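# Shelve the floor cartons on the aisle's last shelving section

## Task

Pick up every carton lying on the aisle floor and set each one onto a shelf of the final shelving unit at the far end of the aisle (shelves on either side count). Each carton must rest directly on a shelf board, not stacked on another carton, must sit level, and must not overhang the shelf edge. The robot must not tip over or finish the job leaning.

## Robot and tools

ROBOT. TidyBot++: a mobile base 0.54 m long, 0.50 m wide and 0.38 m tall on four powered casters. It carries a single seven-joint arm (Kinova Gen3) ending in a two-finger Robotiq gripper. The arm's shoulder sits 0.12 m ahead of the base centre at 0.68 m height. Segments: upper arm 0.42 m, forearm 0.31 m, wrist-to-hand-point 0.31 m. At the start the arm is folded with the hand aiming down. base_camera is fixed on the base front (644x364 px). wrist_camera rides on the hand and sees along it (fisheye, 644x476 px).

FRAMES AND UNITS. Lengths are metres and angles radians. Base frame: origin on the floor below the base centre, x forward, y left, z up. The odometry frame is the base frame as it was at scene start. base_odometry gives x, y and heading (rad, left positive, -3.142 to 3.142). It counts wheel rotation, so slipping shows up as travel, and it drifts a few cm over many moves. base_tilt is in degrees, positive when leaning forward or right.

move. Every argument except cameras and blocking belongs to the action; all of its motions begin together.
- base: an object holding one or more keys. Each is a relative offset measured from the base's pose when the command begins. translate_m: -2 to 2 m, forward is positive. strafe_m: -2 to 2 m, left is positive. rotate_rad: -6.3 to 6.3 rad, counter-clockwise seen from above is positive.
- joints: an object mapping names to absolute targets. joint_1_rad to joint_7_rad are in rad; joint_2 is limited to ±2.249, joint_4 to ±2.579 and joint_6 to ±2.099, and the others are unlimited (they take the shorter way, so send steps under half a turn). joint_1 positive turns the arm clockwise seen from above, which is opposite to heading. gripper_pos runs from 0 (open) to 1 (closed), and the pad gap is roughly 85 x (1 - gripper_pos) mm.
- target: a single list of seven numbers [x, y, z, qw, qx, qy, qz]. It is an absolute hand pose in the base frame: position in metres plus a unit quaternion. The hand point is the centre of the closed finger pads. The hand's z axis runs out along the fingers, and the fingers open along its y axis. When target is present, joints may only carry gripper_pos. To fix a position error after "done", add (wanted position - hand_pose) to your previous target. To hold the hand still, resend hand_target, not hand_pose.
- speeds: caps on top speed for this action only. translate_m and strafe_m take 0.05 to 0.5 m/s; when both are used, put the speed under only one of them. rotate_rad takes 0.1 to 1.57 rad/s, and gripper_pos takes 0.234 to 0.993 per s.
- min_time_s: 0.1 to 8 s, the shortest duration for each arm motion.
- cameras: a list containing "base_camera", "wrist_camera" or "all". [] gives no images.
- blocking: false returns after about 0.5 s while motion continues. A later move replaces the targets only for the parts it names.
A move with no action just reports state and images. No action runs longer than 15 s, and base moves time out after 14 s.

OTHER TOOLS. wait(seconds 0 to 10, cameras) lets time pass without new commands. stop(cameras) brakes everything you started. zoom_image(camera, region [x0, y0, x1, y1] in pixels from the top-left, at most 504 by 504) enlarges the newest image from that camera. read_manual returns licence texts only. finished_scene(scene) closes the scene; make no further calls in that reply.

RESULT LINES. base_status, joint_status and hand_status can read: moving; done (within tolerance; for the base it only means the wheels turned the commanded amount); off_target (at rest but short of the goal, possibly still pushing); contact_stop or time_out (a stop, after which the old target is dropped); not_followed (a check held back the targets, e.g. self-collision with "cause:" or "pose unreachable"); torque_fault; limit_stop_at_motor_heat. Also reported: hand_pose and hand_target, joint_positions, motor_effort (percent of maximum, with the peak in brackets), on_its_own (actions the robot took unasked), earlier move, pictures (image order), scene_time, and the warnings ARM HIT, MOTOR HOT and OVER-TEMPERATURE FAULT. A refused call, an unrequested stop or a torque fault cancels the remaining move, wait and finished_scene calls in the same reply.

PRACTICAL NOTES. With the hand aimed down it reaches no higher than about 0.94 m, and only near the base. Targets low and close in front of the base can send the arm into the chassis; nothing checks for that. The arm sags while holding something, so compare readings and correct. Friction can leave joints a little short. hand_pose may be off by 1 to 2 cm, so check the cameras.

AVOID. The cartons are empty and crush easily. Close only about 0.01 of gripper_pos past first contact, at slow gripper speed, and never grip hard while the carton is still resting on something. Don't drop cartons or let them go while they are moving. Lower each one until it rests, then open. Don't drive or turn while the arm is snagged high up, and don't swing an extended arm sideways; both can tip the robot. Back away to straighten a lean. Don't ram shelves or walls, which causes torque faults or tipping. Long stretched holds heat the motors.

Each tool is called after ">>>" as name([rows], argument=value, ...), one row to a line, values as JSON.

## Session

>>> move(cameras=["all"])

Scene clock: 0.00 s.
base_odometry: x=+0.000 y=+0.000 heading=+0.000
base_tilt: forward=+0.1 right=-0.1
base_status: not commanded
joint_positions: joint_1_rad=-0.030 joint_2_rad=-0.336 joint_3_rad=+3.132 joint_4_rad=-2.508 joint_5_rad=+0.012 joint_6_rad=-0.882 joint_7_rad=+1.533 gripper_pos=+0.000
joint_status: not commanded
motor_effort: joint_1_rad=+0 joint_2_rad=-1 joint_3_rad=+0 joint_4_rad=+13 joint_5_rad=+1 joint_6_rad=+1 joint_7_rad=+1
hand_pose: x=+0.2665 y=+0.0040 z=+0.5911 quat_wxyz=(+0.005, +0.999, +0.005, +0.044) (m; base frame)
hand_target: x=+0.2662 y=+0.0039 z=+0.5909 quat_wxyz=(+0.005, +0.999, +0.005, +0.044) (m; base frame)
hand_status: not commanded
pictures: base_camera, wrist_camera

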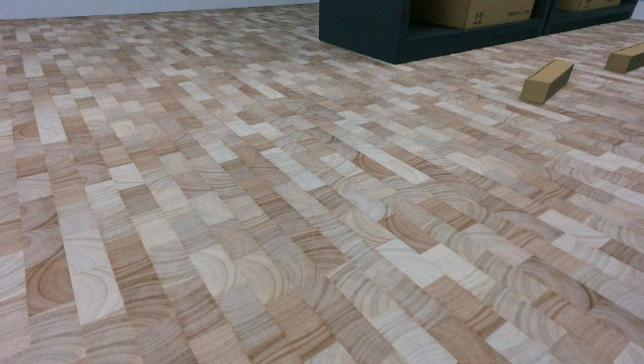

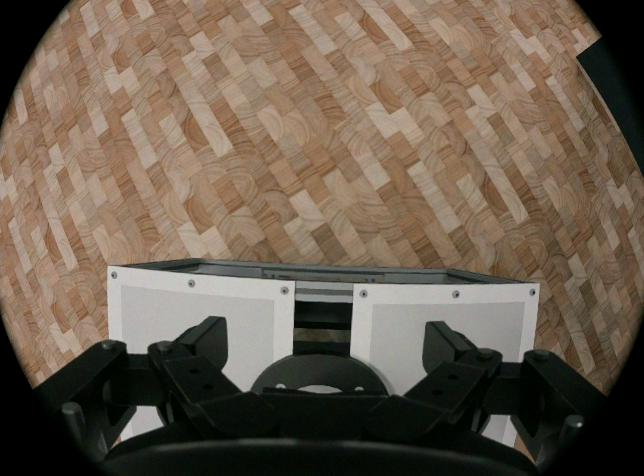

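>>> move(base={"rotate_rad": -0.6}, cameras=["all"])

>>> move(base={"rotate_rad": -0.6}, cameras=["all"])

Scene clock: 2.33 s.
move: done
base_odometry: x=+0.000 y=+0.000 heading=-0.600
base_tilt: forward=+0.1 right=-0.1
base_status: done
joint_positions: joint_1_rad=-0.030 joint_2_rad=-0.336 joint_3_rad=+3.132 joint_4_rad=-2.508 joint_5_rad=+0.012 joint_6_rad=-0.882 joint_7_rad=+1.533 gripper_pos=+0.000
joint_status: not commanded
motor_effort: joint_1_rad=-1(2) joint_2_rad=-1(2) joint_3_rad=+1(1) joint_4_rad=+13(13) joint_5_rad=+1(2) joint_6_rad=+2(3) joint_7_rad=+1(2)
hand_pose: x=+0.2665 y=+0.0040 z=+0.5911 quat_wxyz=(+0.005, +0.999, +0.005, +0.044)
hand_target: x=+0.2662 y=+0.0039 z=+0.5909 quat_wxyz=(+0.005, +0.999, +0.005, +0.044)
hand_status: not commanded
pictures: base_camera, wrist_camera

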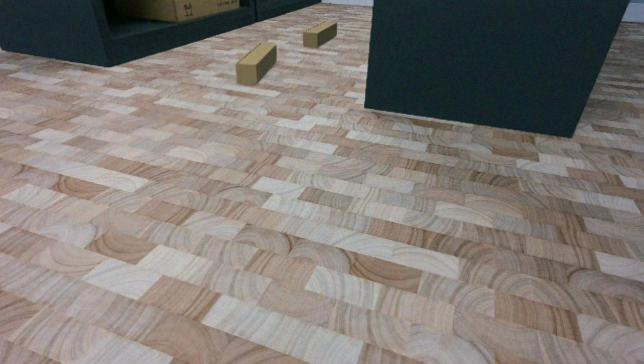

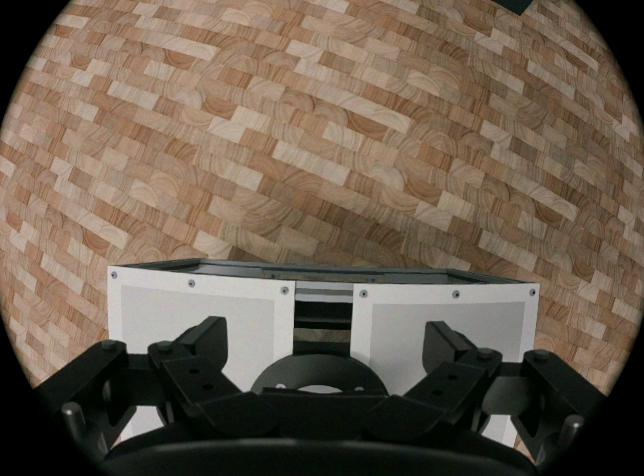

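Scene clock: 3.87 s.
move: done
base_odometry: x=+0.000 y=+0.000 heading=-1.199
base_tilt: forward=+0.1 right=-0.1
base_status: done
joint_positions: joint_1_rad=-0.030 joint_2_rad=-0.336 joint_3_rad=+3.132 joint_4_rad=-2.508 joint_5_rad=+0.012 joint_6_rad=-0.882 joint_7_rad=+1.533 gripper_pos=+0.000
joint_status: not commanded
motor_effort: joint_1_rad=-1(2) joint_2_rad=-1(2) joint_3_rad=+1(1) joint_4_rad=+13(13) joint_5_rad=+1(1) joint_6_rad=+1(3) joint_7_rad=+1(1)
hand_pose: x=+0.2665 y=+0.0040 z=+0.5911 quat_wxyz=(+0.005, +0.999, +0.005, +0.044)
hand_target: x=+0.2662 y=+0.0039 z=+0.5909 quat_wxyz=(+0.005, +0.999, +0.005, +0.044)
hand_status: not commanded
pictures: base_camera, wrist_camera

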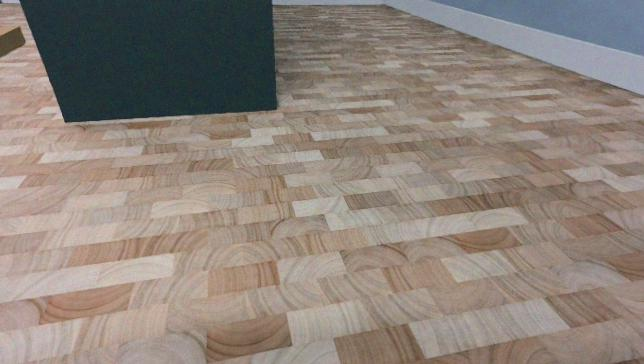

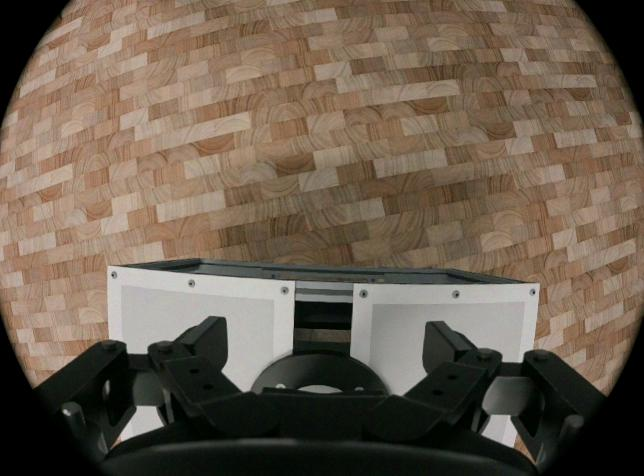

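>>> move(base={"rotate_rad": 0.19})

>>> move(base={"strafe_m": 0.85}, joints={"joint_6_rad": 0.4}, cameras=["all"])

Scene clock: 7.67 s.
move: done
base_odometry: x=+0.000 y=+0.000 heading=-1.010
base_tilt: forward=+0.1 right=-0.1
base_status: done
joint_positions: joint_1_rad=-0.030 joint_2_rad=-0.336 joint_3_rad=+3.132 joint_4_rad=-2.508 joint_5_rad=+0.012 joint_6_rad=-0.882 joint_7_rad=+1.533 gripper_pos=+0.000
joint_status: not commanded
motor_effort: joint_1_rad=-1(2) joint_2_rad=-1(2) joint_3_rad=+0(1) joint_4_rad=+13(13) joint_5_rad=+1(2) joint_6_rad=+2(3) joint_7_rad=+0(1)
hand_pose: x=+0.2665 y=+0.0040 z=+0.5911 quat_wxyz=(+0.005, +0.999, +0.005, +0.044)
hand_target: x=+0.2662 y=+0.0039 z=+0.5909 quat_wxyz=(+0.005, +0.999, +0.005, +0.044)
hand_status: not commanded
pictures: none

Scene clock: 10.50 s.
move: done
base_odometry: x=+0.720 y=+0.452 heading=-1.010
base_tilt: forward=+0.1 right=-0.1
base_status: done
joint_positions: joint_1_rad=-0.030 joint_2_rad=-0.336 joint_3_rad=+3.132 joint_4_rad=-2.508 joint_5_rad=+0.012 joint_6_rad=+0.361 joint_7_rad=+1.533 gripper_pos=+0.000
joint_status: all done
motor_effort: joint_1_rad=-1(2) joint_2_rad=-6(6) joint_3_rad=+0(2) joint_4_rad=+17(18) joint_5_rad=+1(1) joint_6_rad=+10(10) joint_7_rad=+1(2)
hand_pose: x=+0.5413 y=+0.0200 z=+0.8273 quat_wxyz=(-0.021, +0.787, +0.008, +0.617)
hand_target: x=+0.5438 y=+0.0203 z=+0.8387 quat_wxyz=(-0.022, +0.775, +0.008, +0.632)
hand_status: not commanded
pictures: base_camera, wrist_camera

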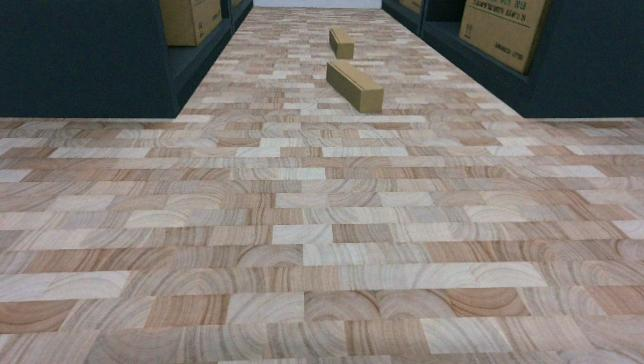

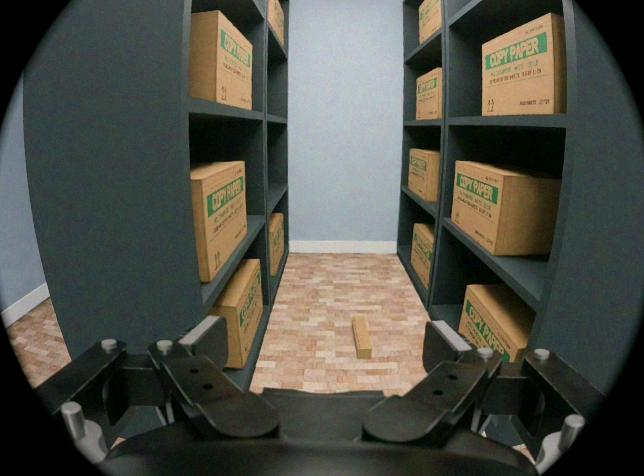

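>>> zoom_image(camera="wrist_camera", region=[180, 0, 480, 400])

>>> zoom_image(camera="base_camera", region=[140, 0, 540, 130])

Scaled by 1.260.

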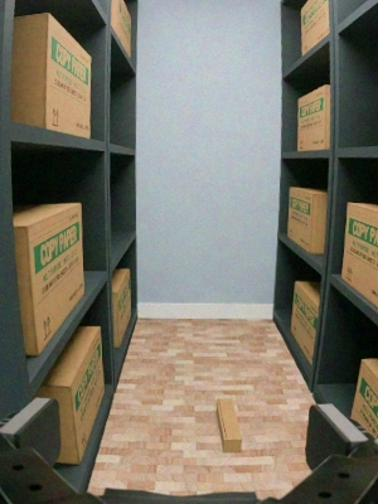

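Scaled by 1.260.

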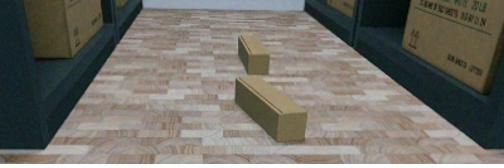

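>>> zoom_image(camera="base_camera", region=[140, 0, 340, 130])

>>> zoom_image(camera="base_camera", region=[360, 0, 560, 130])

Scaled by 2.520.

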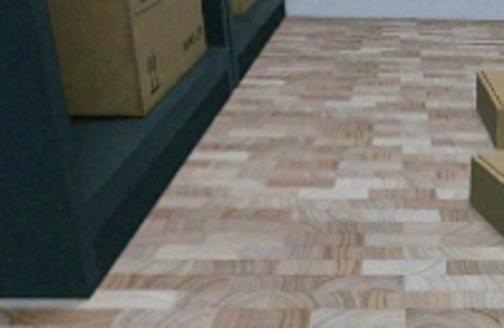

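Scaled by 2.520.

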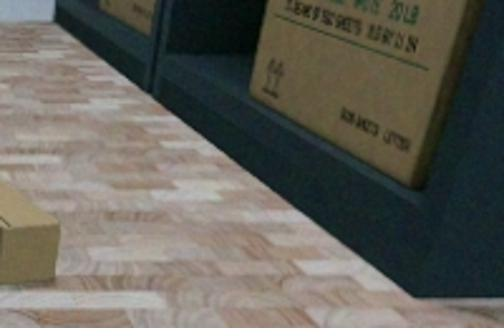

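>>> move(base={"translate_m": 0.45, "strafe_m": -0.277}, joints={"joint_1_rad": -0.33, "joint_2_rad": 0.972, "joint_3_rad": 3.1416, "joint_4_rad": -1.858, "joint_5_rad": 0.0, "joint_6_rad": 0.212, "joint_7_rad": 1.571}, min_time_s=3, cameras=["all"])

Scene clock: 25.17 s.
move: done
base_odometry: x=+0.725 y=-0.076 heading=-1.010
base_tilt: forward=+0.1 right=-0.1
base_status: done
joint_positions: joint_1_rad=-0.315 joint_2_rad=+0.927 joint_3_rad=+3.132 joint_4_rad=-1.889 joint_5_rad=+0.012 joint_6_rad=+0.259 joint_7_rad=+1.533 gripper_pos=+0.000
joint_status: all done
motor_effort: joint_1_rad=-1(3) joint_2_rad=-33(35) joint_3_rad=-1(2) joint_4_rad=+7(19) joint_5_rad=+1(2) joint_6_rad=+6(10) joint_7_rad=+1(2)
hand_pose: x=+0.6952 y=+0.1968 z=+0.3771 quat_wxyz=(-0.055, +0.947, +0.140, +0.283)
hand_target: x=+0.6858 y=+0.1956 z=+0.3502 quat_wxyz=(-0.042, +0.953, +0.159, +0.255)
hand_status: not commanded
pictures: base_camera, wrist_camera

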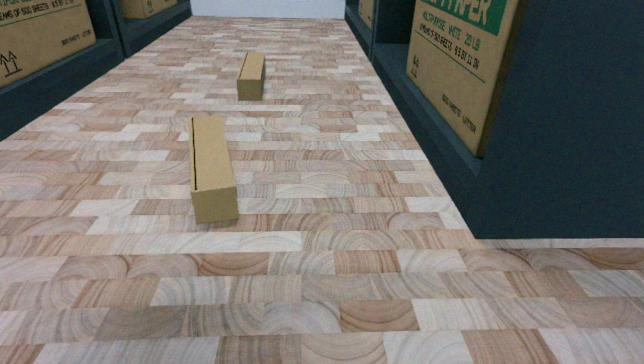

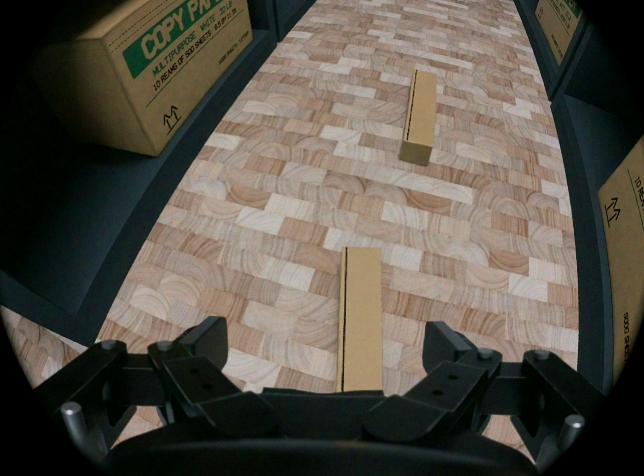

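>>> zoom_image(camera="base_camera", region=[150, 20, 350, 240])

>>> zoom_image(camera="wrist_camera", region=[220, 40, 460, 400])

Scaled by 2.291.

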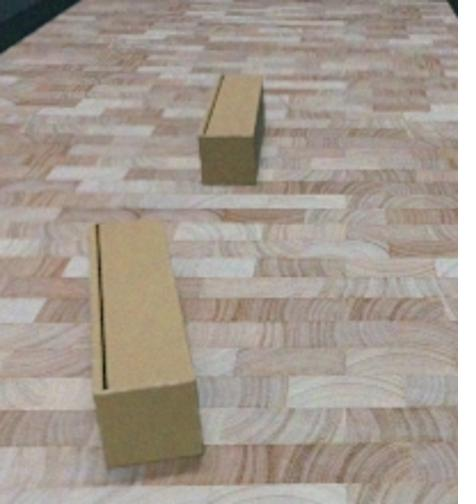

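Scaled by 1.400.

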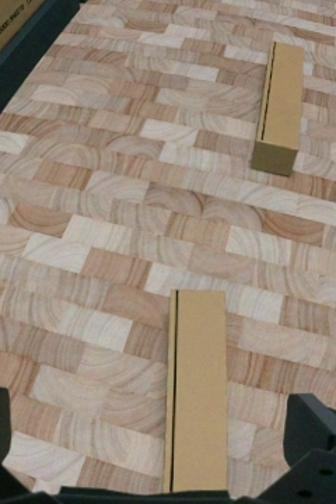

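>>> move(base={"translate_m": 0.078, "strafe_m": 0.008}, joints={"joint_1_rad": -0.275, "joint_2_rad": 1.36, "joint_4_rad": -1.68, "joint_6_rad": 0.38}, min_time_s=2, cameras=["all"])

Scene clock: 29.37 s.
move: done
base_odometry: x=+0.773 y=-0.138 heading=-1.010
base_tilt: forward=+0.1 right=-0.1
base_status: done
joint_positions: joint_1_rad=-0.291 joint_2_rad=+1.311 joint_3_rad=+3.132 joint_4_rad=-1.706 joint_5_rad=+0.012 joint_6_rad=+0.341 joint_7_rad=+1.533 gripper_pos=+0.000
joint_status: all done
motor_effort: joint_1_rad=+0(3) joint_2_rad=-35(37) joint_3_rad=-1(2) joint_4_rad=+4(10) joint_5_rad=+1(1) joint_6_rad=+4(7) joint_7_rad=+1(2)
hand_pose: x=+0.6772 y=+0.1761 z=+0.2000 quat_wxyz=(-0.043, +0.964, +0.129, +0.227)
hand_target: x=+0.6841 y=+0.1608 z=+0.1812 quat_wxyz=(-0.033, +0.962, +0.133, +0.236)
hand_status: not commanded
pictures: base_camera, wrist_camera

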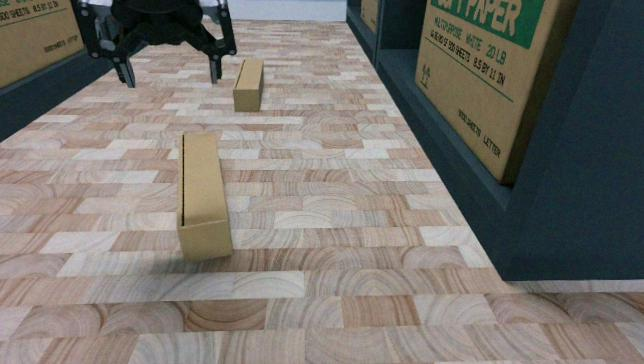

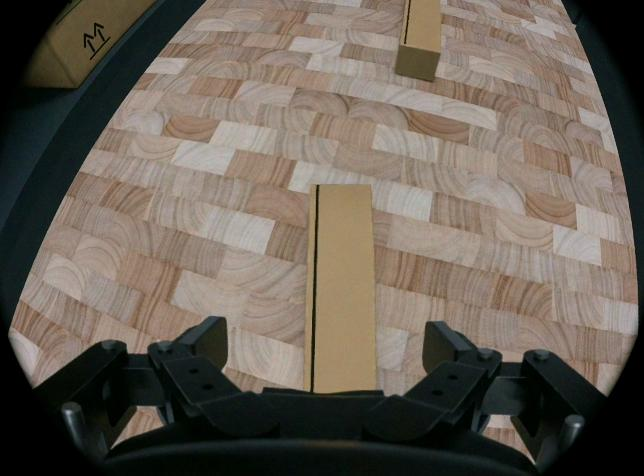

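>>> move(joints={"joint_1_rad": -0.245, "joint_2_rad": 1.619, "joint_4_rad": -1.399, "joint_6_rad": 0.399}, min_time_s=2, cameras=["all"])

Scene clock: 33.17 s.
move: done
base_odometry: x=+0.773 y=-0.138 heading=-1.010
base_tilt: forward=+0.1 right=-0.1
base_status: not commanded
joint_positions: joint_1_rad=-0.261 joint_2_rad=+1.564 joint_3_rad=+3.132 joint_4_rad=-1.425 joint_5_rad=+0.012 joint_6_rad=+0.359 joint_7_rad=+1.533 gripper_pos=+0.000
joint_status: all done
motor_effort: joint_1_rad=-1(3) joint_2_rad=-37(38) joint_3_rad=-1(2) joint_4_rad=+5(6) joint_5_rad=+1(1) joint_6_rad=+5(7) joint_7_rad=+1(2)
hand_pose: x=+0.7167 y=+0.1686 z=+0.1029 quat_wxyz=(-0.043, +0.961, +0.113, +0.250)
hand_target: x=+0.7147 y=+0.1503 z=+0.0798 quat_wxyz=(-0.032, +0.959, +0.118, +0.256)
hand_status: not commanded
pictures: base_camera, wrist_camera

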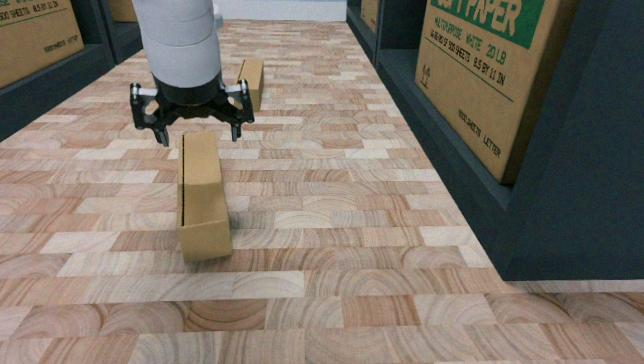

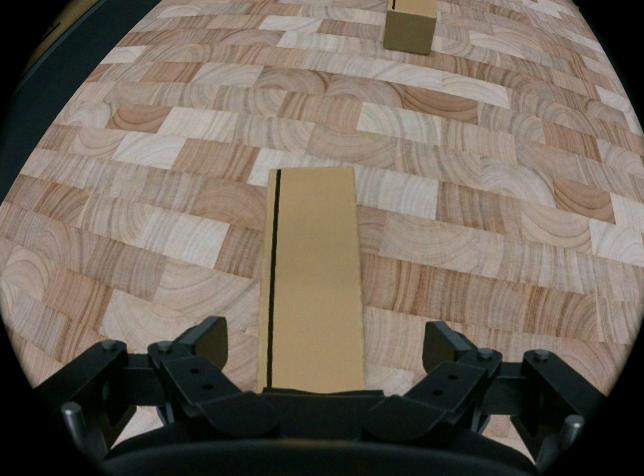

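>>> move(base={"strafe_m": 0.007}, joints={"joint_2_rad": 1.776, "joint_4_rad": -1.214, "joint_6_rad": 0.372}, min_time_s=2, cameras=["all"])

Scene clock: 37.13 s.
move: done
base_odometry: x=+0.779 y=-0.135 heading=-1.010
base_tilt: forward=+0.1 right=-0.1
base_status: done
joint_positions: joint_1_rad=-0.256 joint_2_rad=+1.718 joint_3_rad=+3.132 joint_4_rad=-1.242 joint_5_rad=+0.012 joint_6_rad=+0.360 joint_7_rad=+1.533 gripper_pos=+0.000
joint_status: all done
motor_effort: joint_1_rad=-1(2) joint_2_rad=-37(39) joint_3_rad=-1(2) joint_4_rad=+6(6) joint_5_rad=+1(1) joint_6_rad=+5(7) joint_7_rad=+1(2)
hand_pose: x=+0.7297 y=+0.1681 z=+0.0442 quat_wxyz=(-0.044, +0.957, +0.109, +0.264)
hand_target: x=+0.7154 y=+0.1505 z=+0.0157 quat_wxyz=(-0.032, +0.959, +0.118, +0.257)
hand_status: not commanded
pictures: base_camera, wrist_camera

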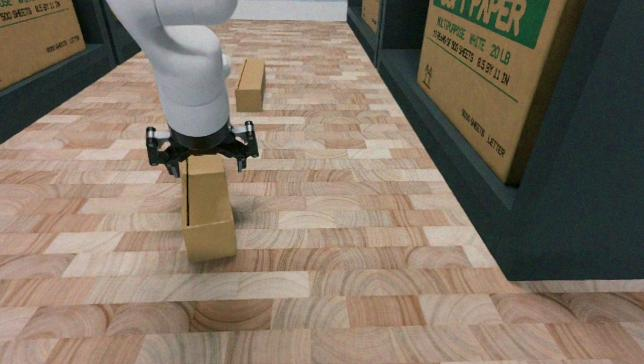

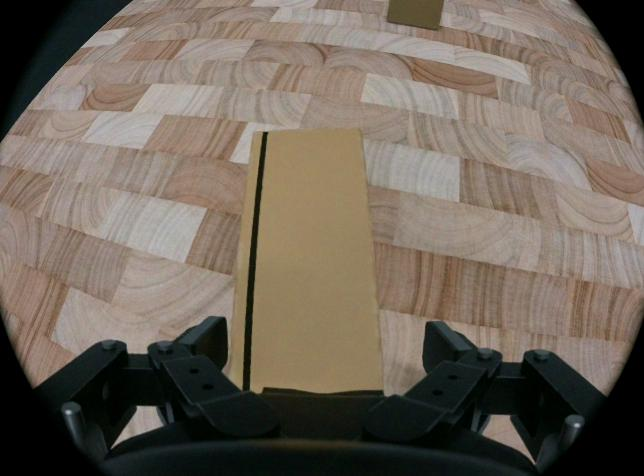

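>>> zoom_image(camera="base_camera", region=[130, 100, 280, 270])

>>> zoom_image(camera="wrist_camera", region=[180, 280, 470, 420])

Scaled by 2.965.

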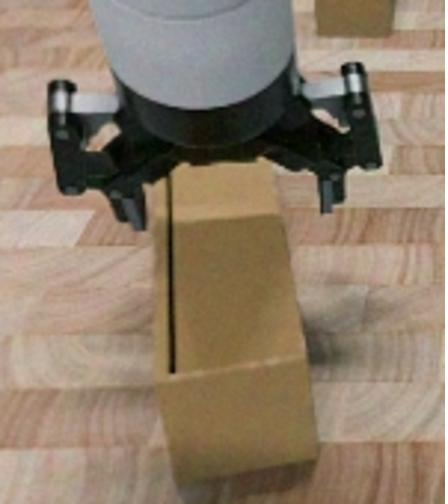

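Scaled by 1.738.

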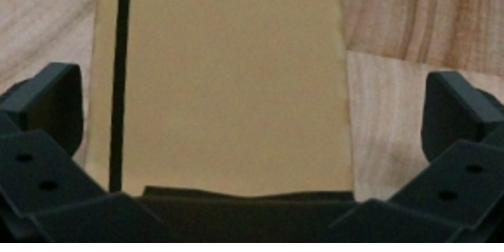

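>>> move(base={"strafe_m": 0.008}, joints={"gripper_pos": 0.25}, speeds={"gripper_pos": 0.25}, cameras=["all"])

>>> zoom_image(camera="base_camera", region=[130, 100, 280, 270])

>>> zoom_image(camera="wrist_camera", region=[180, 280, 470, 420])

Scene clock: 40.47 s.
move: done
base_odometry: x=+0.786 y=-0.130 heading=-1.010
base_tilt: forward=+0.1 right=-0.1
base_status: done
joint_positions: joint_1_rad=-0.252 joint_2_rad=+1.718 joint_3_rad=+3.132 joint_4_rad=-1.240 joint_5_rad=+0.012 joint_6_rad=+0.360 joint_7_rad=+1.533 gripper_pos=+0.252
joint_status: all done
motor_effort: joint_1_rad=-1(3) joint_2_rad=-37(38) joint_3_rad=+0(2) joint_4_rad=+6(6) joint_5_rad=+1(1) joint_6_rad=+5(6) joint_7_rad=+1(2)
hand_pose: x=+0.7310 y=+0.1657 z=+0.0444 quat_wxyz=(-0.043, +0.957, +0.107, +0.264)
hand_target: x=+0.7154 y=+0.1505 z=+0.0157 quat_wxyz=(-0.032, +0.959, +0.118, +0.257)
hand_status: not commanded
pictures: base_camera, wrist_camera

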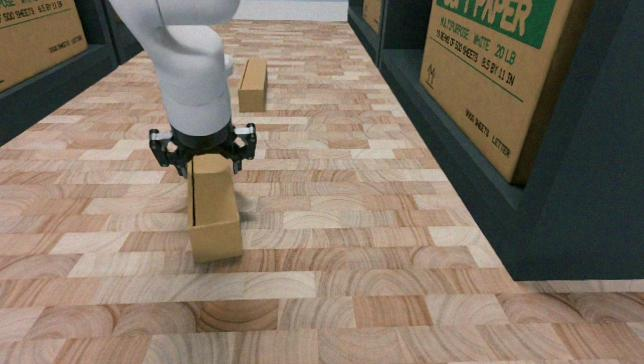

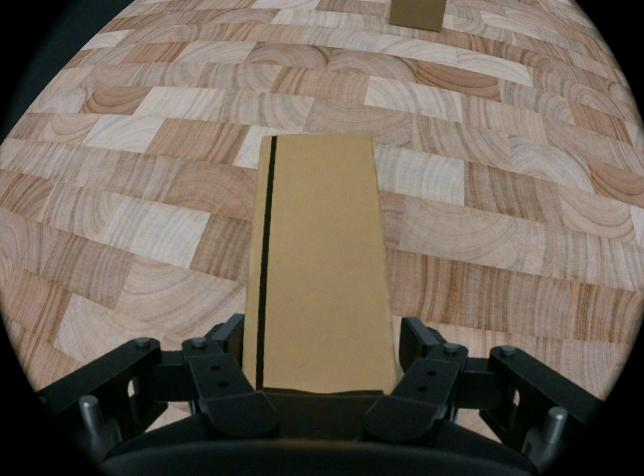

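Scaled by 2.965.

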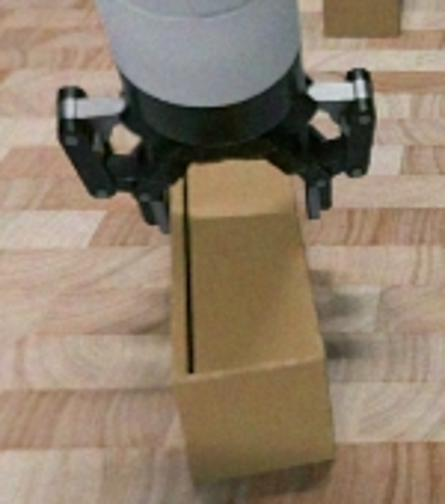

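Scaled by 1.738.

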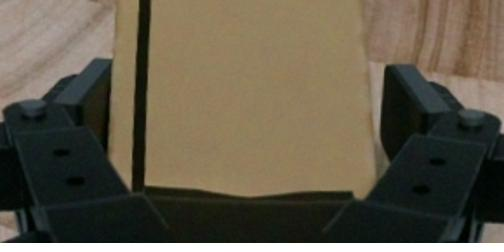

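>>> move(joints={"gripper_pos": 0.33}, speeds={"gripper_pos": 0.234}, cameras=["wrist_camera"])

>>> zoom_image(camera="wrist_camera", region=[180, 280, 470, 420])

>>> move(joints={"gripper_pos": 0.36}, speeds={"gripper_pos": 0.234}, cameras=["wrist_camera"])

>>> zoom_image(camera="wrist_camera", region=[180, 280, 470, 420])

Scene clock: 41.80 s.
move: done
base_odometry: x=+0.786 y=-0.130 heading=-1.010
base_tilt: forward=+0.1 right=-0.1
base_status: not commanded
joint_positions: joint_1_rad=-0.252 joint_2_rad=+1.718 joint_3_rad=+3.132 joint_4_rad=-1.240 joint_5_rad=+0.012 joint_6_rad=+0.360 joint_7_rad=+1.533 gripper_pos=+0.329
joint_status: all done
motor_effort: joint_1_rad=-2(2) joint_2_rad=-36(37) joint_3_rad=-1(2) joint_4_rad=+6(6) joint_5_rad=+1(1) joint_6_rad=+4(6) joint_7_rad=+1(2)
hand_pose: x=+0.7311 y=+0.1657 z=+0.0444 quat_wxyz=(-0.043, +0.957, +0.107, +0.264)
hand_target: x=+0.7154 y=+0.1505 z=+0.0157 quat_wxyz=(-0.032, +0.959, +0.118, +0.257)
hand_status: not commanded

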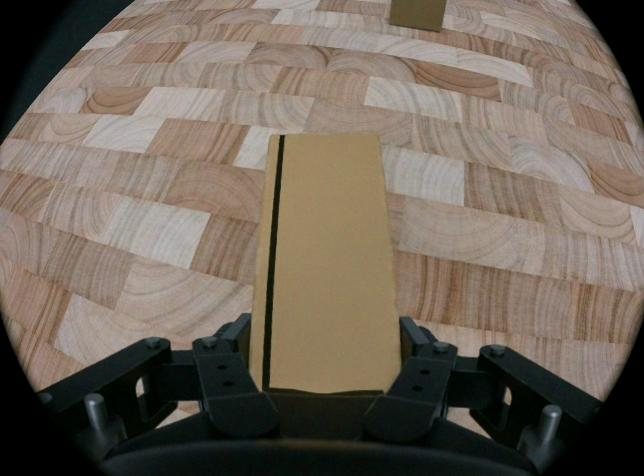

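Scaled by 1.738.

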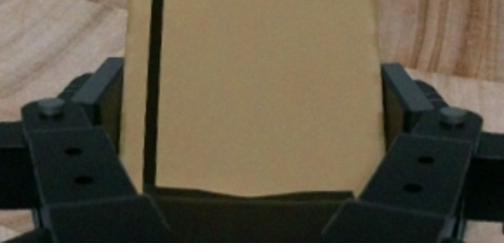

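Scene clock: 42.93 s.
move: done
base_odometry: x=+0.786 y=-0.130 heading=-1.010
base_tilt: forward=+0.1 right=-0.1
base_status: not commanded
joint_positions: joint_1_rad=-0.252 joint_2_rad=+1.718 joint_3_rad=+3.132 joint_4_rad=-1.239 joint_5_rad=+0.012 joint_6_rad=+0.360 joint_7_rad=+1.533 gripper_pos=+0.356
joint_status: all done
motor_effort: joint_1_rad=-1(2) joint_2_rad=-32(35) joint_3_rad=-1(2) joint_4_rad=+5(6) joint_5_rad=+1(1) joint_6_rad=+4(5) joint_7_rad=+0(2)
hand_pose: x=+0.7317 y=+0.1658 z=+0.0446 quat_wxyz=(-0.044, +0.957, +0.107, +0.265)
hand_target: x=+0.7154 y=+0.1505 z=+0.0157 quat_wxyz=(-0.032, +0.959, +0.118, +0.257)
hand_status: not commanded

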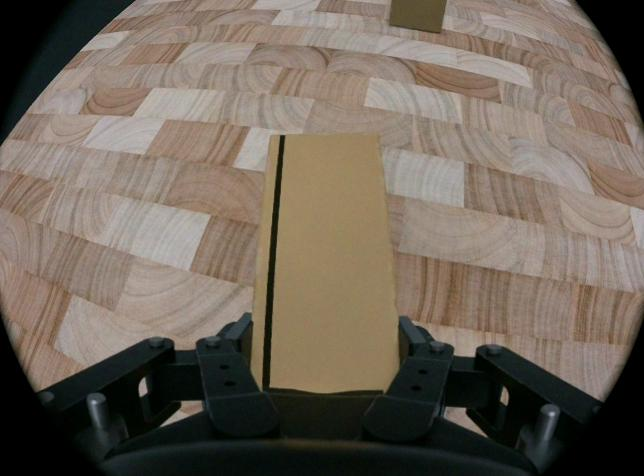

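Scaled by 1.738.

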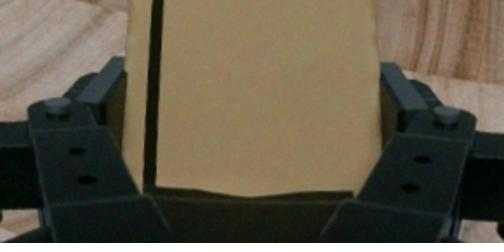

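>>> move(joints={"joint_2_rad": 1.619, "joint_4_rad": -1.399, "joint_6_rad": 0.399}, min_time_s=3, cameras=["all"])

Scene clock: 46.70 s.
move: done
base_odometry: x=+0.786 y=-0.130 heading=-1.010
base_tilt: forward=+0.1 right=-0.1
base_status: not commanded
joint_positions: joint_1_rad=-0.252 joint_2_rad=+1.641 joint_3_rad=+3.132 joint_4_rad=-1.376 joint_5_rad=+0.012 joint_6_rad=+0.360 joint_7_rad=+1.533 gripper_pos=+0.356
joint_status: all done
motor_effort: joint_1_rad=+0(2) joint_2_rad=-37(38) joint_3_rad=-1(2) joint_4_rad=+5(6) joint_5_rad=+1(1) joint_6_rad=+4(6) joint_7_rad=+0(2)
hand_pose: x=+0.7019 y=+0.1585 z=+0.0653 quat_wxyz=(-0.040, +0.965, +0.108, +0.237)
hand_target: x=+0.7147 y=+0.1503 z=+0.0798 quat_wxyz=(-0.032, +0.959, +0.118, +0.256)
hand_status: not commanded
pictures: base_camera, wrist_camera

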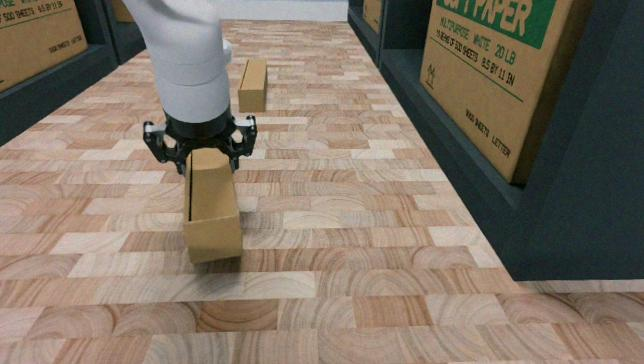

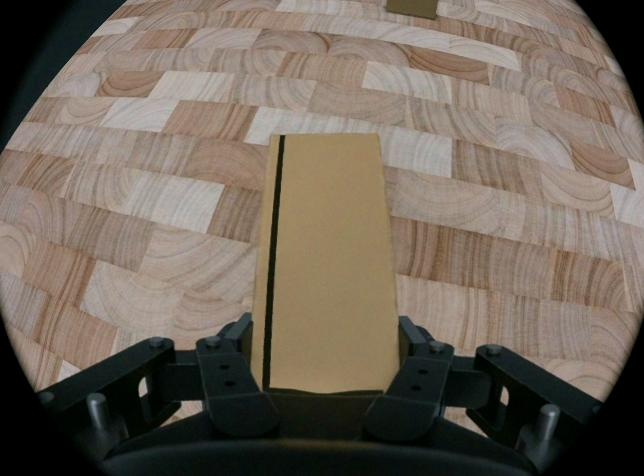

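>>> move(joints={"joint_2_rad": 1.2, "joint_4_rad": -1.76, "joint_6_rad": 0.36}, min_time_s=3, cameras=["all"])

Scene clock: 50.27 s.
move: done
base_odometry: x=+0.786 y=-0.130 heading=-1.010
base_tilt: forward=+0.1 right=-0.1
base_status: not commanded
joint_positions: joint_1_rad=-0.252 joint_2_rad=+1.218 joint_3_rad=+3.132 joint_4_rad=-1.738 joint_5_rad=+0.012 joint_6_rad=+0.360 joint_7_rad=+1.533 gripper_pos=+0.356
joint_status: all done
motor_effort: joint_1_rad=-1(2) joint_2_rad=-36(38) joint_3_rad=-1(2) joint_4_rad=+6(6) joint_5_rad=+1(1) joint_6_rad=+6(7) joint_7_rad=+0(1)
hand_pose: x=+0.7117 y=+0.1614 z=+0.2521 quat_wxyz=(-0.044, +0.957, +0.109, +0.266)
hand_target: x=+0.7099 y=+0.1491 z=+0.2583 quat_wxyz=(-0.033, +0.956, +0.118, +0.265)
hand_status: not commanded
pictures: base_camera, wrist_camera

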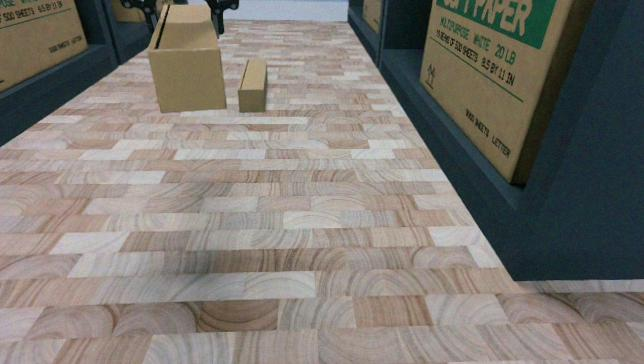

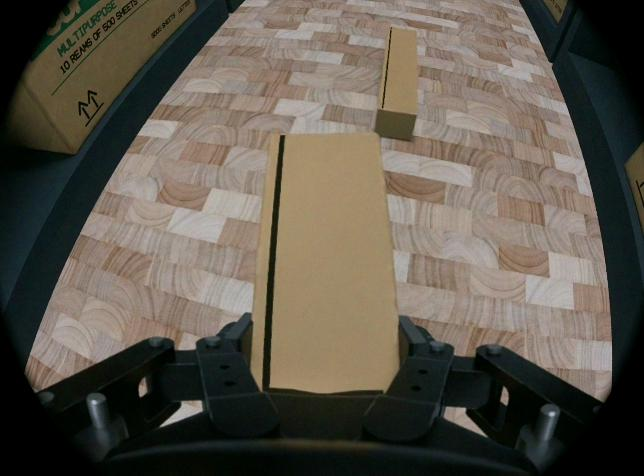

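>>> move(base={"translate_m": -0.45}, speeds={"translate_m": 0.3})

>>> move(base={"strafe_m": 0.55}, speeds={"strafe_m": 0.3}, joints={"joint_2_rad": 1.619, "joint_4_rad": -1.399, "joint_6_rad": 0.399}, min_time_s=3, cameras=["all"])

Scene clock: 53.77 s.
move: done
base_odometry: x=+0.547 y=+0.251 heading=-1.010
base_tilt: forward=+0.1 right=-0.1
base_status: done
joint_positions: joint_1_rad=-0.251 joint_2_rad=+1.217 joint_3_rad=+3.133 joint_4_rad=-1.746 joint_5_rad=+0.012 joint_6_rad=+0.360 joint_7_rad=+1.533 gripper_pos=+0.356
joint_status: not commanded
motor_effort: joint_1_rad=-1(3) joint_2_rad=-36(37) joint_3_rad=-1(2) joint_4_rad=+5(7) joint_5_rad=+1(1) joint_6_rad=+5(8) joint_7_rad=+1(1)
hand_pose: x=+0.7080 y=+0.1591 z=+0.2510 quat_wxyz=(-0.043, +0.958, +0.109, +0.263)
hand_target: x=+0.7099 y=+0.1491 z=+0.2583 quat_wxyz=(-0.033, +0.956, +0.118, +0.265)
hand_status: not commanded
pictures: none

Scene clock: 57.10 s.
move: done
base_odometry: x=+1.012 y=+0.543 heading=-1.010
base_tilt: forward=+0.1 right=-0.1
base_status: done
joint_positions: joint_1_rad=-0.249 joint_2_rad=+1.567 joint_3_rad=+3.135 joint_4_rad=-1.427 joint_5_rad=+0.012 joint_6_rad=+0.360 joint_7_rad=+1.533 gripper_pos=+0.356
joint_status: all done
motor_effort: joint_1_rad=-2(4) joint_2_rad=-37(39) joint_3_rad=+0(3) joint_4_rad=+5(6) joint_5_rad=+0(1) joint_6_rad=+6(7) joint_7_rad=+1(1)
hand_pose: x=+0.7171 y=+0.1588 z=+0.1008 quat_wxyz=(-0.040, +0.962, +0.107, +0.249)
hand_target: x=+0.7147 y=+0.1503 z=+0.0798 quat_wxyz=(-0.032, +0.959, +0.118, +0.256)
hand_status: not commanded
pictures: base_camera, wrist_camera

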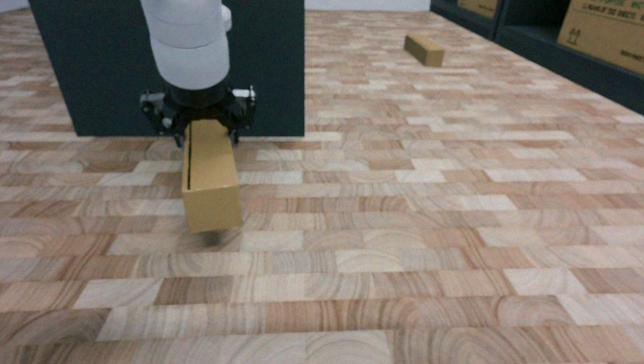

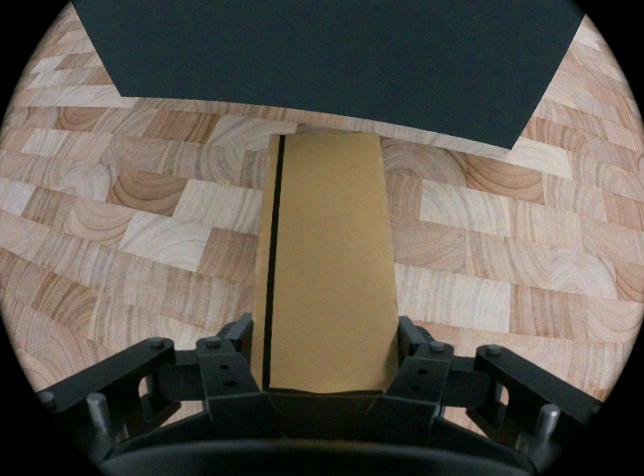

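>>> move(joints={"joint_2_rad": 1.772, "joint_4_rad": -1.218, "joint_6_rad": 0.372}, min_time_s=3, cameras=["all"])

Scene clock: 60.67 s.
move: done
base_odometry: x=+1.012 y=+0.543 heading=-1.010
base_tilt: forward=+0.1 right=-0.1
base_status: not commanded
joint_positions: joint_1_rad=-0.249 joint_2_rad=+1.715 joint_3_rad=+3.135 joint_4_rad=-1.247 joint_5_rad=+0.012 joint_6_rad=+0.360 joint_7_rad=+1.533 gripper_pos=+0.356
joint_status: all done
motor_effort: joint_1_rad=+0(2) joint_2_rad=-37(39) joint_3_rad=-1(2) joint_4_rad=+6(6) joint_5_rad=+1(1) joint_6_rad=+7(7) joint_7_rad=+1(2)
hand_pose: x=+0.7306 y=+0.1620 z=+0.0453 quat_wxyz=(-0.042, +0.958, +0.107, +0.264)
hand_target: x=+0.7157 y=+0.1506 z=+0.0174 quat_wxyz=(-0.032, +0.959, +0.118, +0.257)
hand_status: not commanded
pictures: base_camera, wrist_camera

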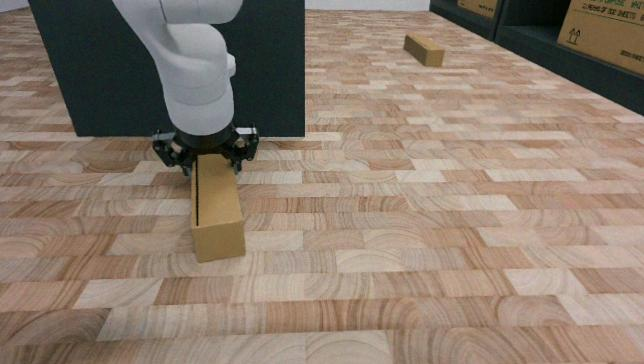

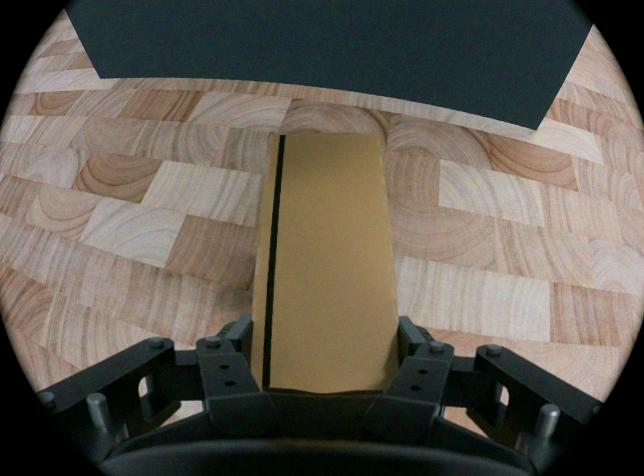

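>>> move(joints={"joint_2_rad": 1.78, "joint_4_rad": -1.212, "joint_6_rad": 0.372}, min_time_s=1)

>>> move(joints={"gripper_pos": 0.25}, speeds={"gripper_pos": 0.234}, cameras=["wrist_camera"])

>>> move(joints={"gripper_pos": 0.0}, cameras=["all"])

Scene clock: 71.73 s.
move: done
base_odometry: x=+1.012 y=+0.543 heading=-1.010
base_tilt: forward=+0.1 right=-0.1
base_status: not commanded
joint_positions: joint_1_rad=-0.249 joint_2_rad=+1.717 joint_3_rad=+3.135 joint_4_rad=-1.242 joint_5_rad=+0.012 joint_6_rad=+0.360 joint_7_rad=+1.533 gripper_pos=+0.356
joint_status: all done
motor_effort: joint_1_rad=-1(2) joint_2_rad=-37(39) joint_3_rad=-1(1) joint_4_rad=+5(6) joint_5_rad=+1(1) joint_6_rad=+5(7) joint_7_rad=+0(1)
hand_pose: x=+0.7322 y=+0.1624 z=+0.0450 quat_wxyz=(-0.042, +0.957, +0.107, +0.265)
hand_target: x=+0.7139 y=+0.1501 z=+0.0137 quat_wxyz=(-0.031, +0.959, +0.118, +0.256)
hand_status: not commanded
pictures: none

Scene clock: 72.77 s.
move: done
base_odometry: x=+1.012 y=+0.543 heading=-1.010
base_tilt: forward=+0.1 right=-0.1
base_status: not commanded
joint_positions: joint_1_rad=-0.249 joint_2_rad=+1.719 joint_3_rad=+3.135 joint_4_rad=-1.241 joint_5_rad=+0.012 joint_6_rad=+0.360 joint_7_rad=+1.533 gripper_pos=+0.251
joint_status: all done
motor_effort: joint_1_rad=-1(2) joint_2_rad=-37(38) joint_3_rad=-1(1) joint_4_rad=+6(6) joint_5_rad=+1(1) joint_6_rad=+6(7) joint_7_rad=+0(1)
hand_pose: x=+0.7316 y=+0.1622 z=+0.0440 quat_wxyz=(-0.042, +0.958, +0.107, +0.265)
hand_target: x=+0.7139 y=+0.1501 z=+0.0137 quat_wxyz=(-0.031, +0.959, +0.118, +0.256)
hand_status: not commanded

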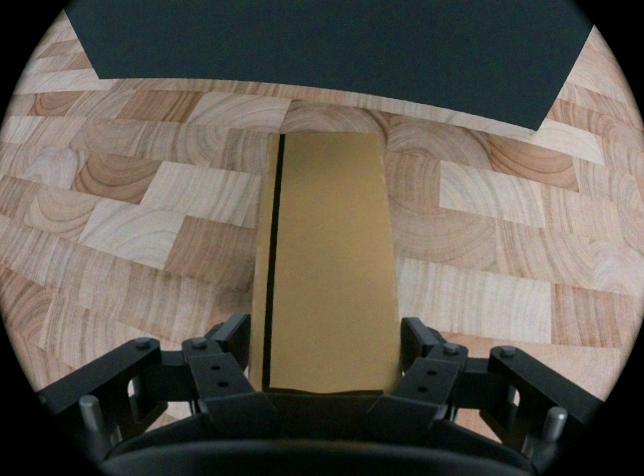

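Scene clock: 73.70 s.
move: done
base_odometry: x=+1.012 y=+0.543 heading=-1.010
base_tilt: forward=+0.1 right=-0.1
base_status: not commanded
joint_positions: joint_1_rad=-0.249 joint_2_rad=+1.719 joint_3_rad=+3.135 joint_4_rad=-1.241 joint_5_rad=+0.012 joint_6_rad=+0.360 joint_7_rad=+1.533 gripper_pos=+0.000
joint_status: all done
motor_effort: joint_1_rad=-1(2) joint_2_rad=-37(37) joint_3_rad=-1(1) joint_4_rad=+6(6) joint_5_rad=+1(1) joint_6_rad=+5(6) joint_7_rad=+0(1)
hand_pose: x=+0.7316 y=+0.1622 z=+0.0440 quat_wxyz=(-0.042, +0.958, +0.107, +0.265)
hand_target: x=+0.7139 y=+0.1501 z=+0.0137 quat_wxyz=(-0.031, +0.959, +0.118, +0.256)
hand_status: not commanded
pictures: base_camera, wrist_camera

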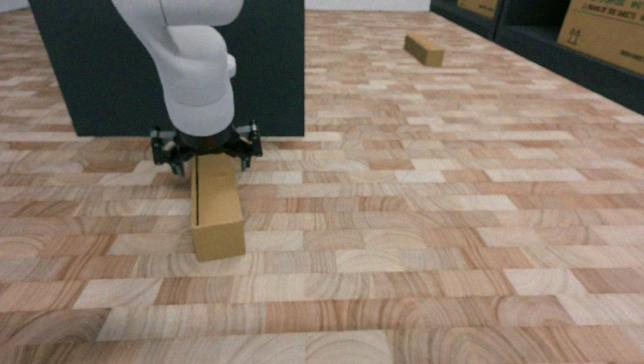

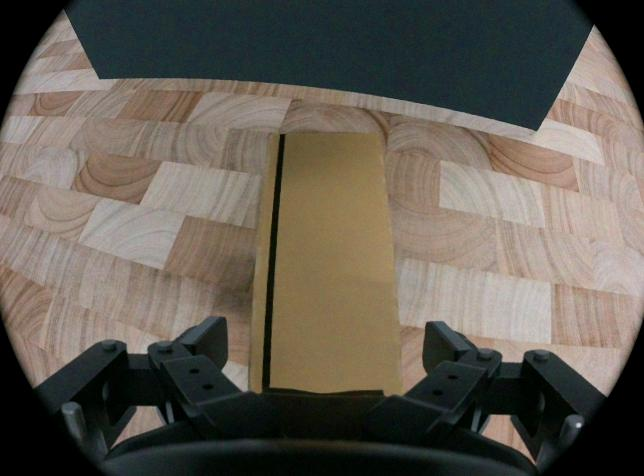

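>>> move(joints={"joint_2_rad": 1.36, "joint_4_rad": -1.68, "joint_6_rad": 0.38}, min_time_s=1.5)

>>> move(base={"strafe_m": -0.4525}, joints={"joint_1_rad": -0.04, "joint_2_rad": 0.972, "joint_4_rad": -1.858, "joint_6_rad": 0.212}, cameras=["base_camera"])

>>> move(base={"rotate_rad": 0.053})

>>> move(base={"translate_m": 0.75}, cameras=["all"])

Scene clock: 78.90 s.
move: done
base_odometry: x=+1.012 y=+0.543 heading=-1.010
base_tilt: forward=+0.1 right=-0.1
base_status: not commanded
joint_positions: joint_1_rad=-0.249 joint_2_rad=+1.374 joint_3_rad=+3.135 joint_4_rad=-1.656 joint_5_rad=+0.012 joint_6_rad=+0.360 joint_7_rad=+1.533 gripper_pos=+0.000
joint_status: all done
motor_effort: joint_1_rad=-1(2) joint_2_rad=-36(40) joint_3_rad=-1(2) joint_4_rad=+4(7) joint_5_rad=+1(1) joint_6_rad=+5(6) joint_7_rad=+0(1)
hand_pose: x=+0.6886 y=+0.1518 z=+0.1747 quat_wxyz=(-0.037, +0.966, +0.109, +0.231)
hand_target: x=+0.6887 y=+0.1438 z=+0.1812 quat_wxyz=(-0.029, +0.964, +0.119, +0.237)
hand_status: not commanded
pictures: none

Scene clock: 81.17 s.
move: done
base_odometry: x=+0.629 y=+0.303 heading=-1.010
base_tilt: forward=+0.1 right=-0.1
base_status: done
joint_positions: joint_1_rad=-0.036 joint_2_rad=+0.981 joint_3_rad=+3.142 joint_4_rad=-1.834 joint_5_rad=+0.012 joint_6_rad=+0.258 joint_7_rad=+1.533 gripper_pos=+0.000
joint_status: all done
motor_effort: joint_1_rad=-1(4) joint_2_rad=-34(38) joint_3_rad=-1(3) joint_4_rad=+8(8) joint_5_rad=+1(1) joint_6_rad=+5(7) joint_7_rad=+1(2)
hand_pose: x=+0.7406 y=+0.0249 z=+0.3583 quat_wxyz=(-0.010, +0.958, +0.005, +0.288)
hand_target: x=+0.7181 y=+0.0253 z=+0.3502 quat_wxyz=(-0.005, +0.966, +0.019, +0.259)
hand_status: not commanded

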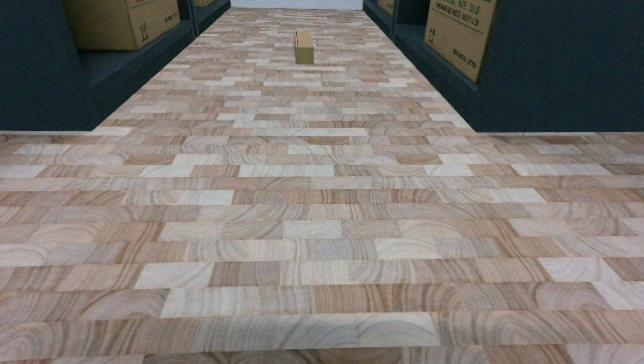

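Scene clock: 82.13 s.
move: done
base_odometry: x=+0.629 y=+0.303 heading=-0.957
base_tilt: forward=+0.1 right=-0.1
base_status: done
joint_positions: joint_1_rad=-0.046 joint_2_rad=+0.981 joint_3_rad=+3.138 joint_4_rad=-1.834 joint_5_rad=+0.012 joint_6_rad=+0.258 joint_7_rad=+1.533 gripper_pos=+0.000
joint_status: not commanded
motor_effort: joint_1_rad=+0(5) joint_2_rad=-34(35) joint_3_rad=+0(3) joint_4_rad=+8(8) joint_5_rad=+1(1) joint_6_rad=+5(7) joint_7_rad=+1(1)
hand_pose: x=+0.7401 y=+0.0329 z=+0.3583 quat_wxyz=(-0.013, +0.958, +0.011, +0.287)
hand_target: x=+0.7181 y=+0.0253 z=+0.3502 quat_wxyz=(-0.005, +0.966, +0.019, +0.259)
hand_status: not commanded
pictures: none

Scene clock: 84.73 s.
move: done
base_odometry: x=+1.061 y=-0.311 heading=-0.957
base_tilt: forward=+0.1 right=-0.1
base_status: done
joint_positions: joint_1_rad=-0.046 joint_2_rad=+0.981 joint_3_rad=+3.138 joint_4_rad=-1.841 joint_5_rad=+0.012 joint_6_rad=+0.253 joint_7_rad=+1.533 gripper_pos=+0.000
joint_status: not commanded
motor_effort: joint_1_rad=-1(2) joint_2_rad=-34(35) joint_3_rad=-1(2) joint_4_rad=+7(10) joint_5_rad=+0(1) joint_6_rad=+6(7) joint_7_rad=+0(1)
hand_pose: x=+0.7354 y=+0.0327 z=+0.3559 quat_wxyz=(-0.013, +0.959, +0.011, +0.282)
hand_target: x=+0.7181 y=+0.0253 z=+0.3502 quat_wxyz=(-0.005, +0.966, +0.019, +0.259)
hand_status: not commanded
pictures: base_camera, wrist_camera

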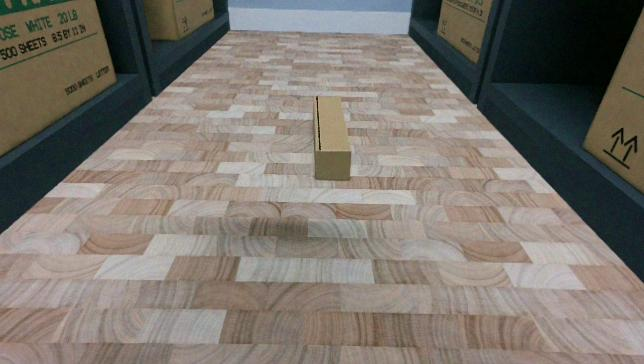

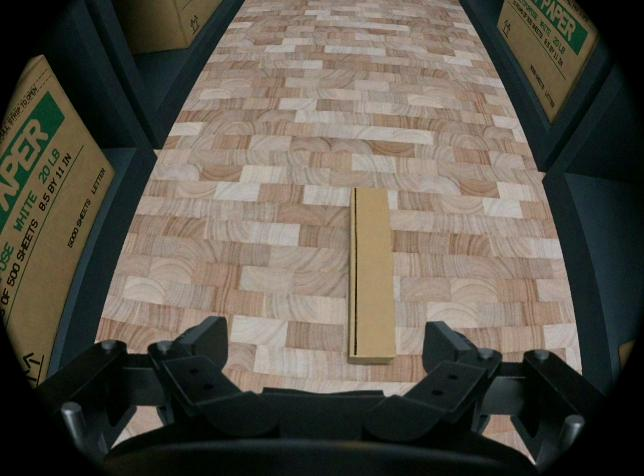

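>>> zoom_image(camera="base_camera", region=[260, 70, 400, 200])

>>> zoom_image(camera="wrist_camera", region=[80, 0, 580, 200])

Scaled by 3.600.

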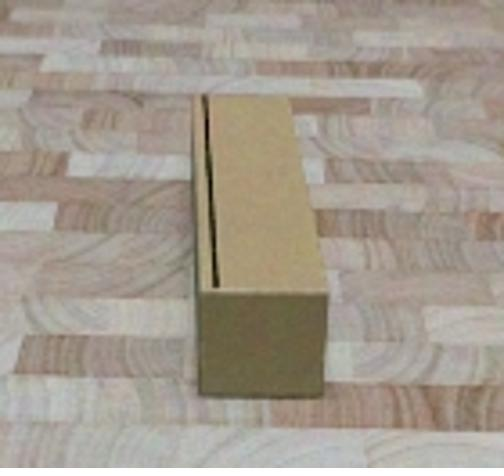

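Scaled by 1.008.

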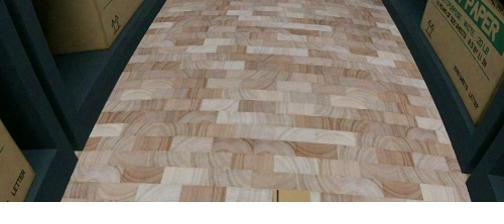

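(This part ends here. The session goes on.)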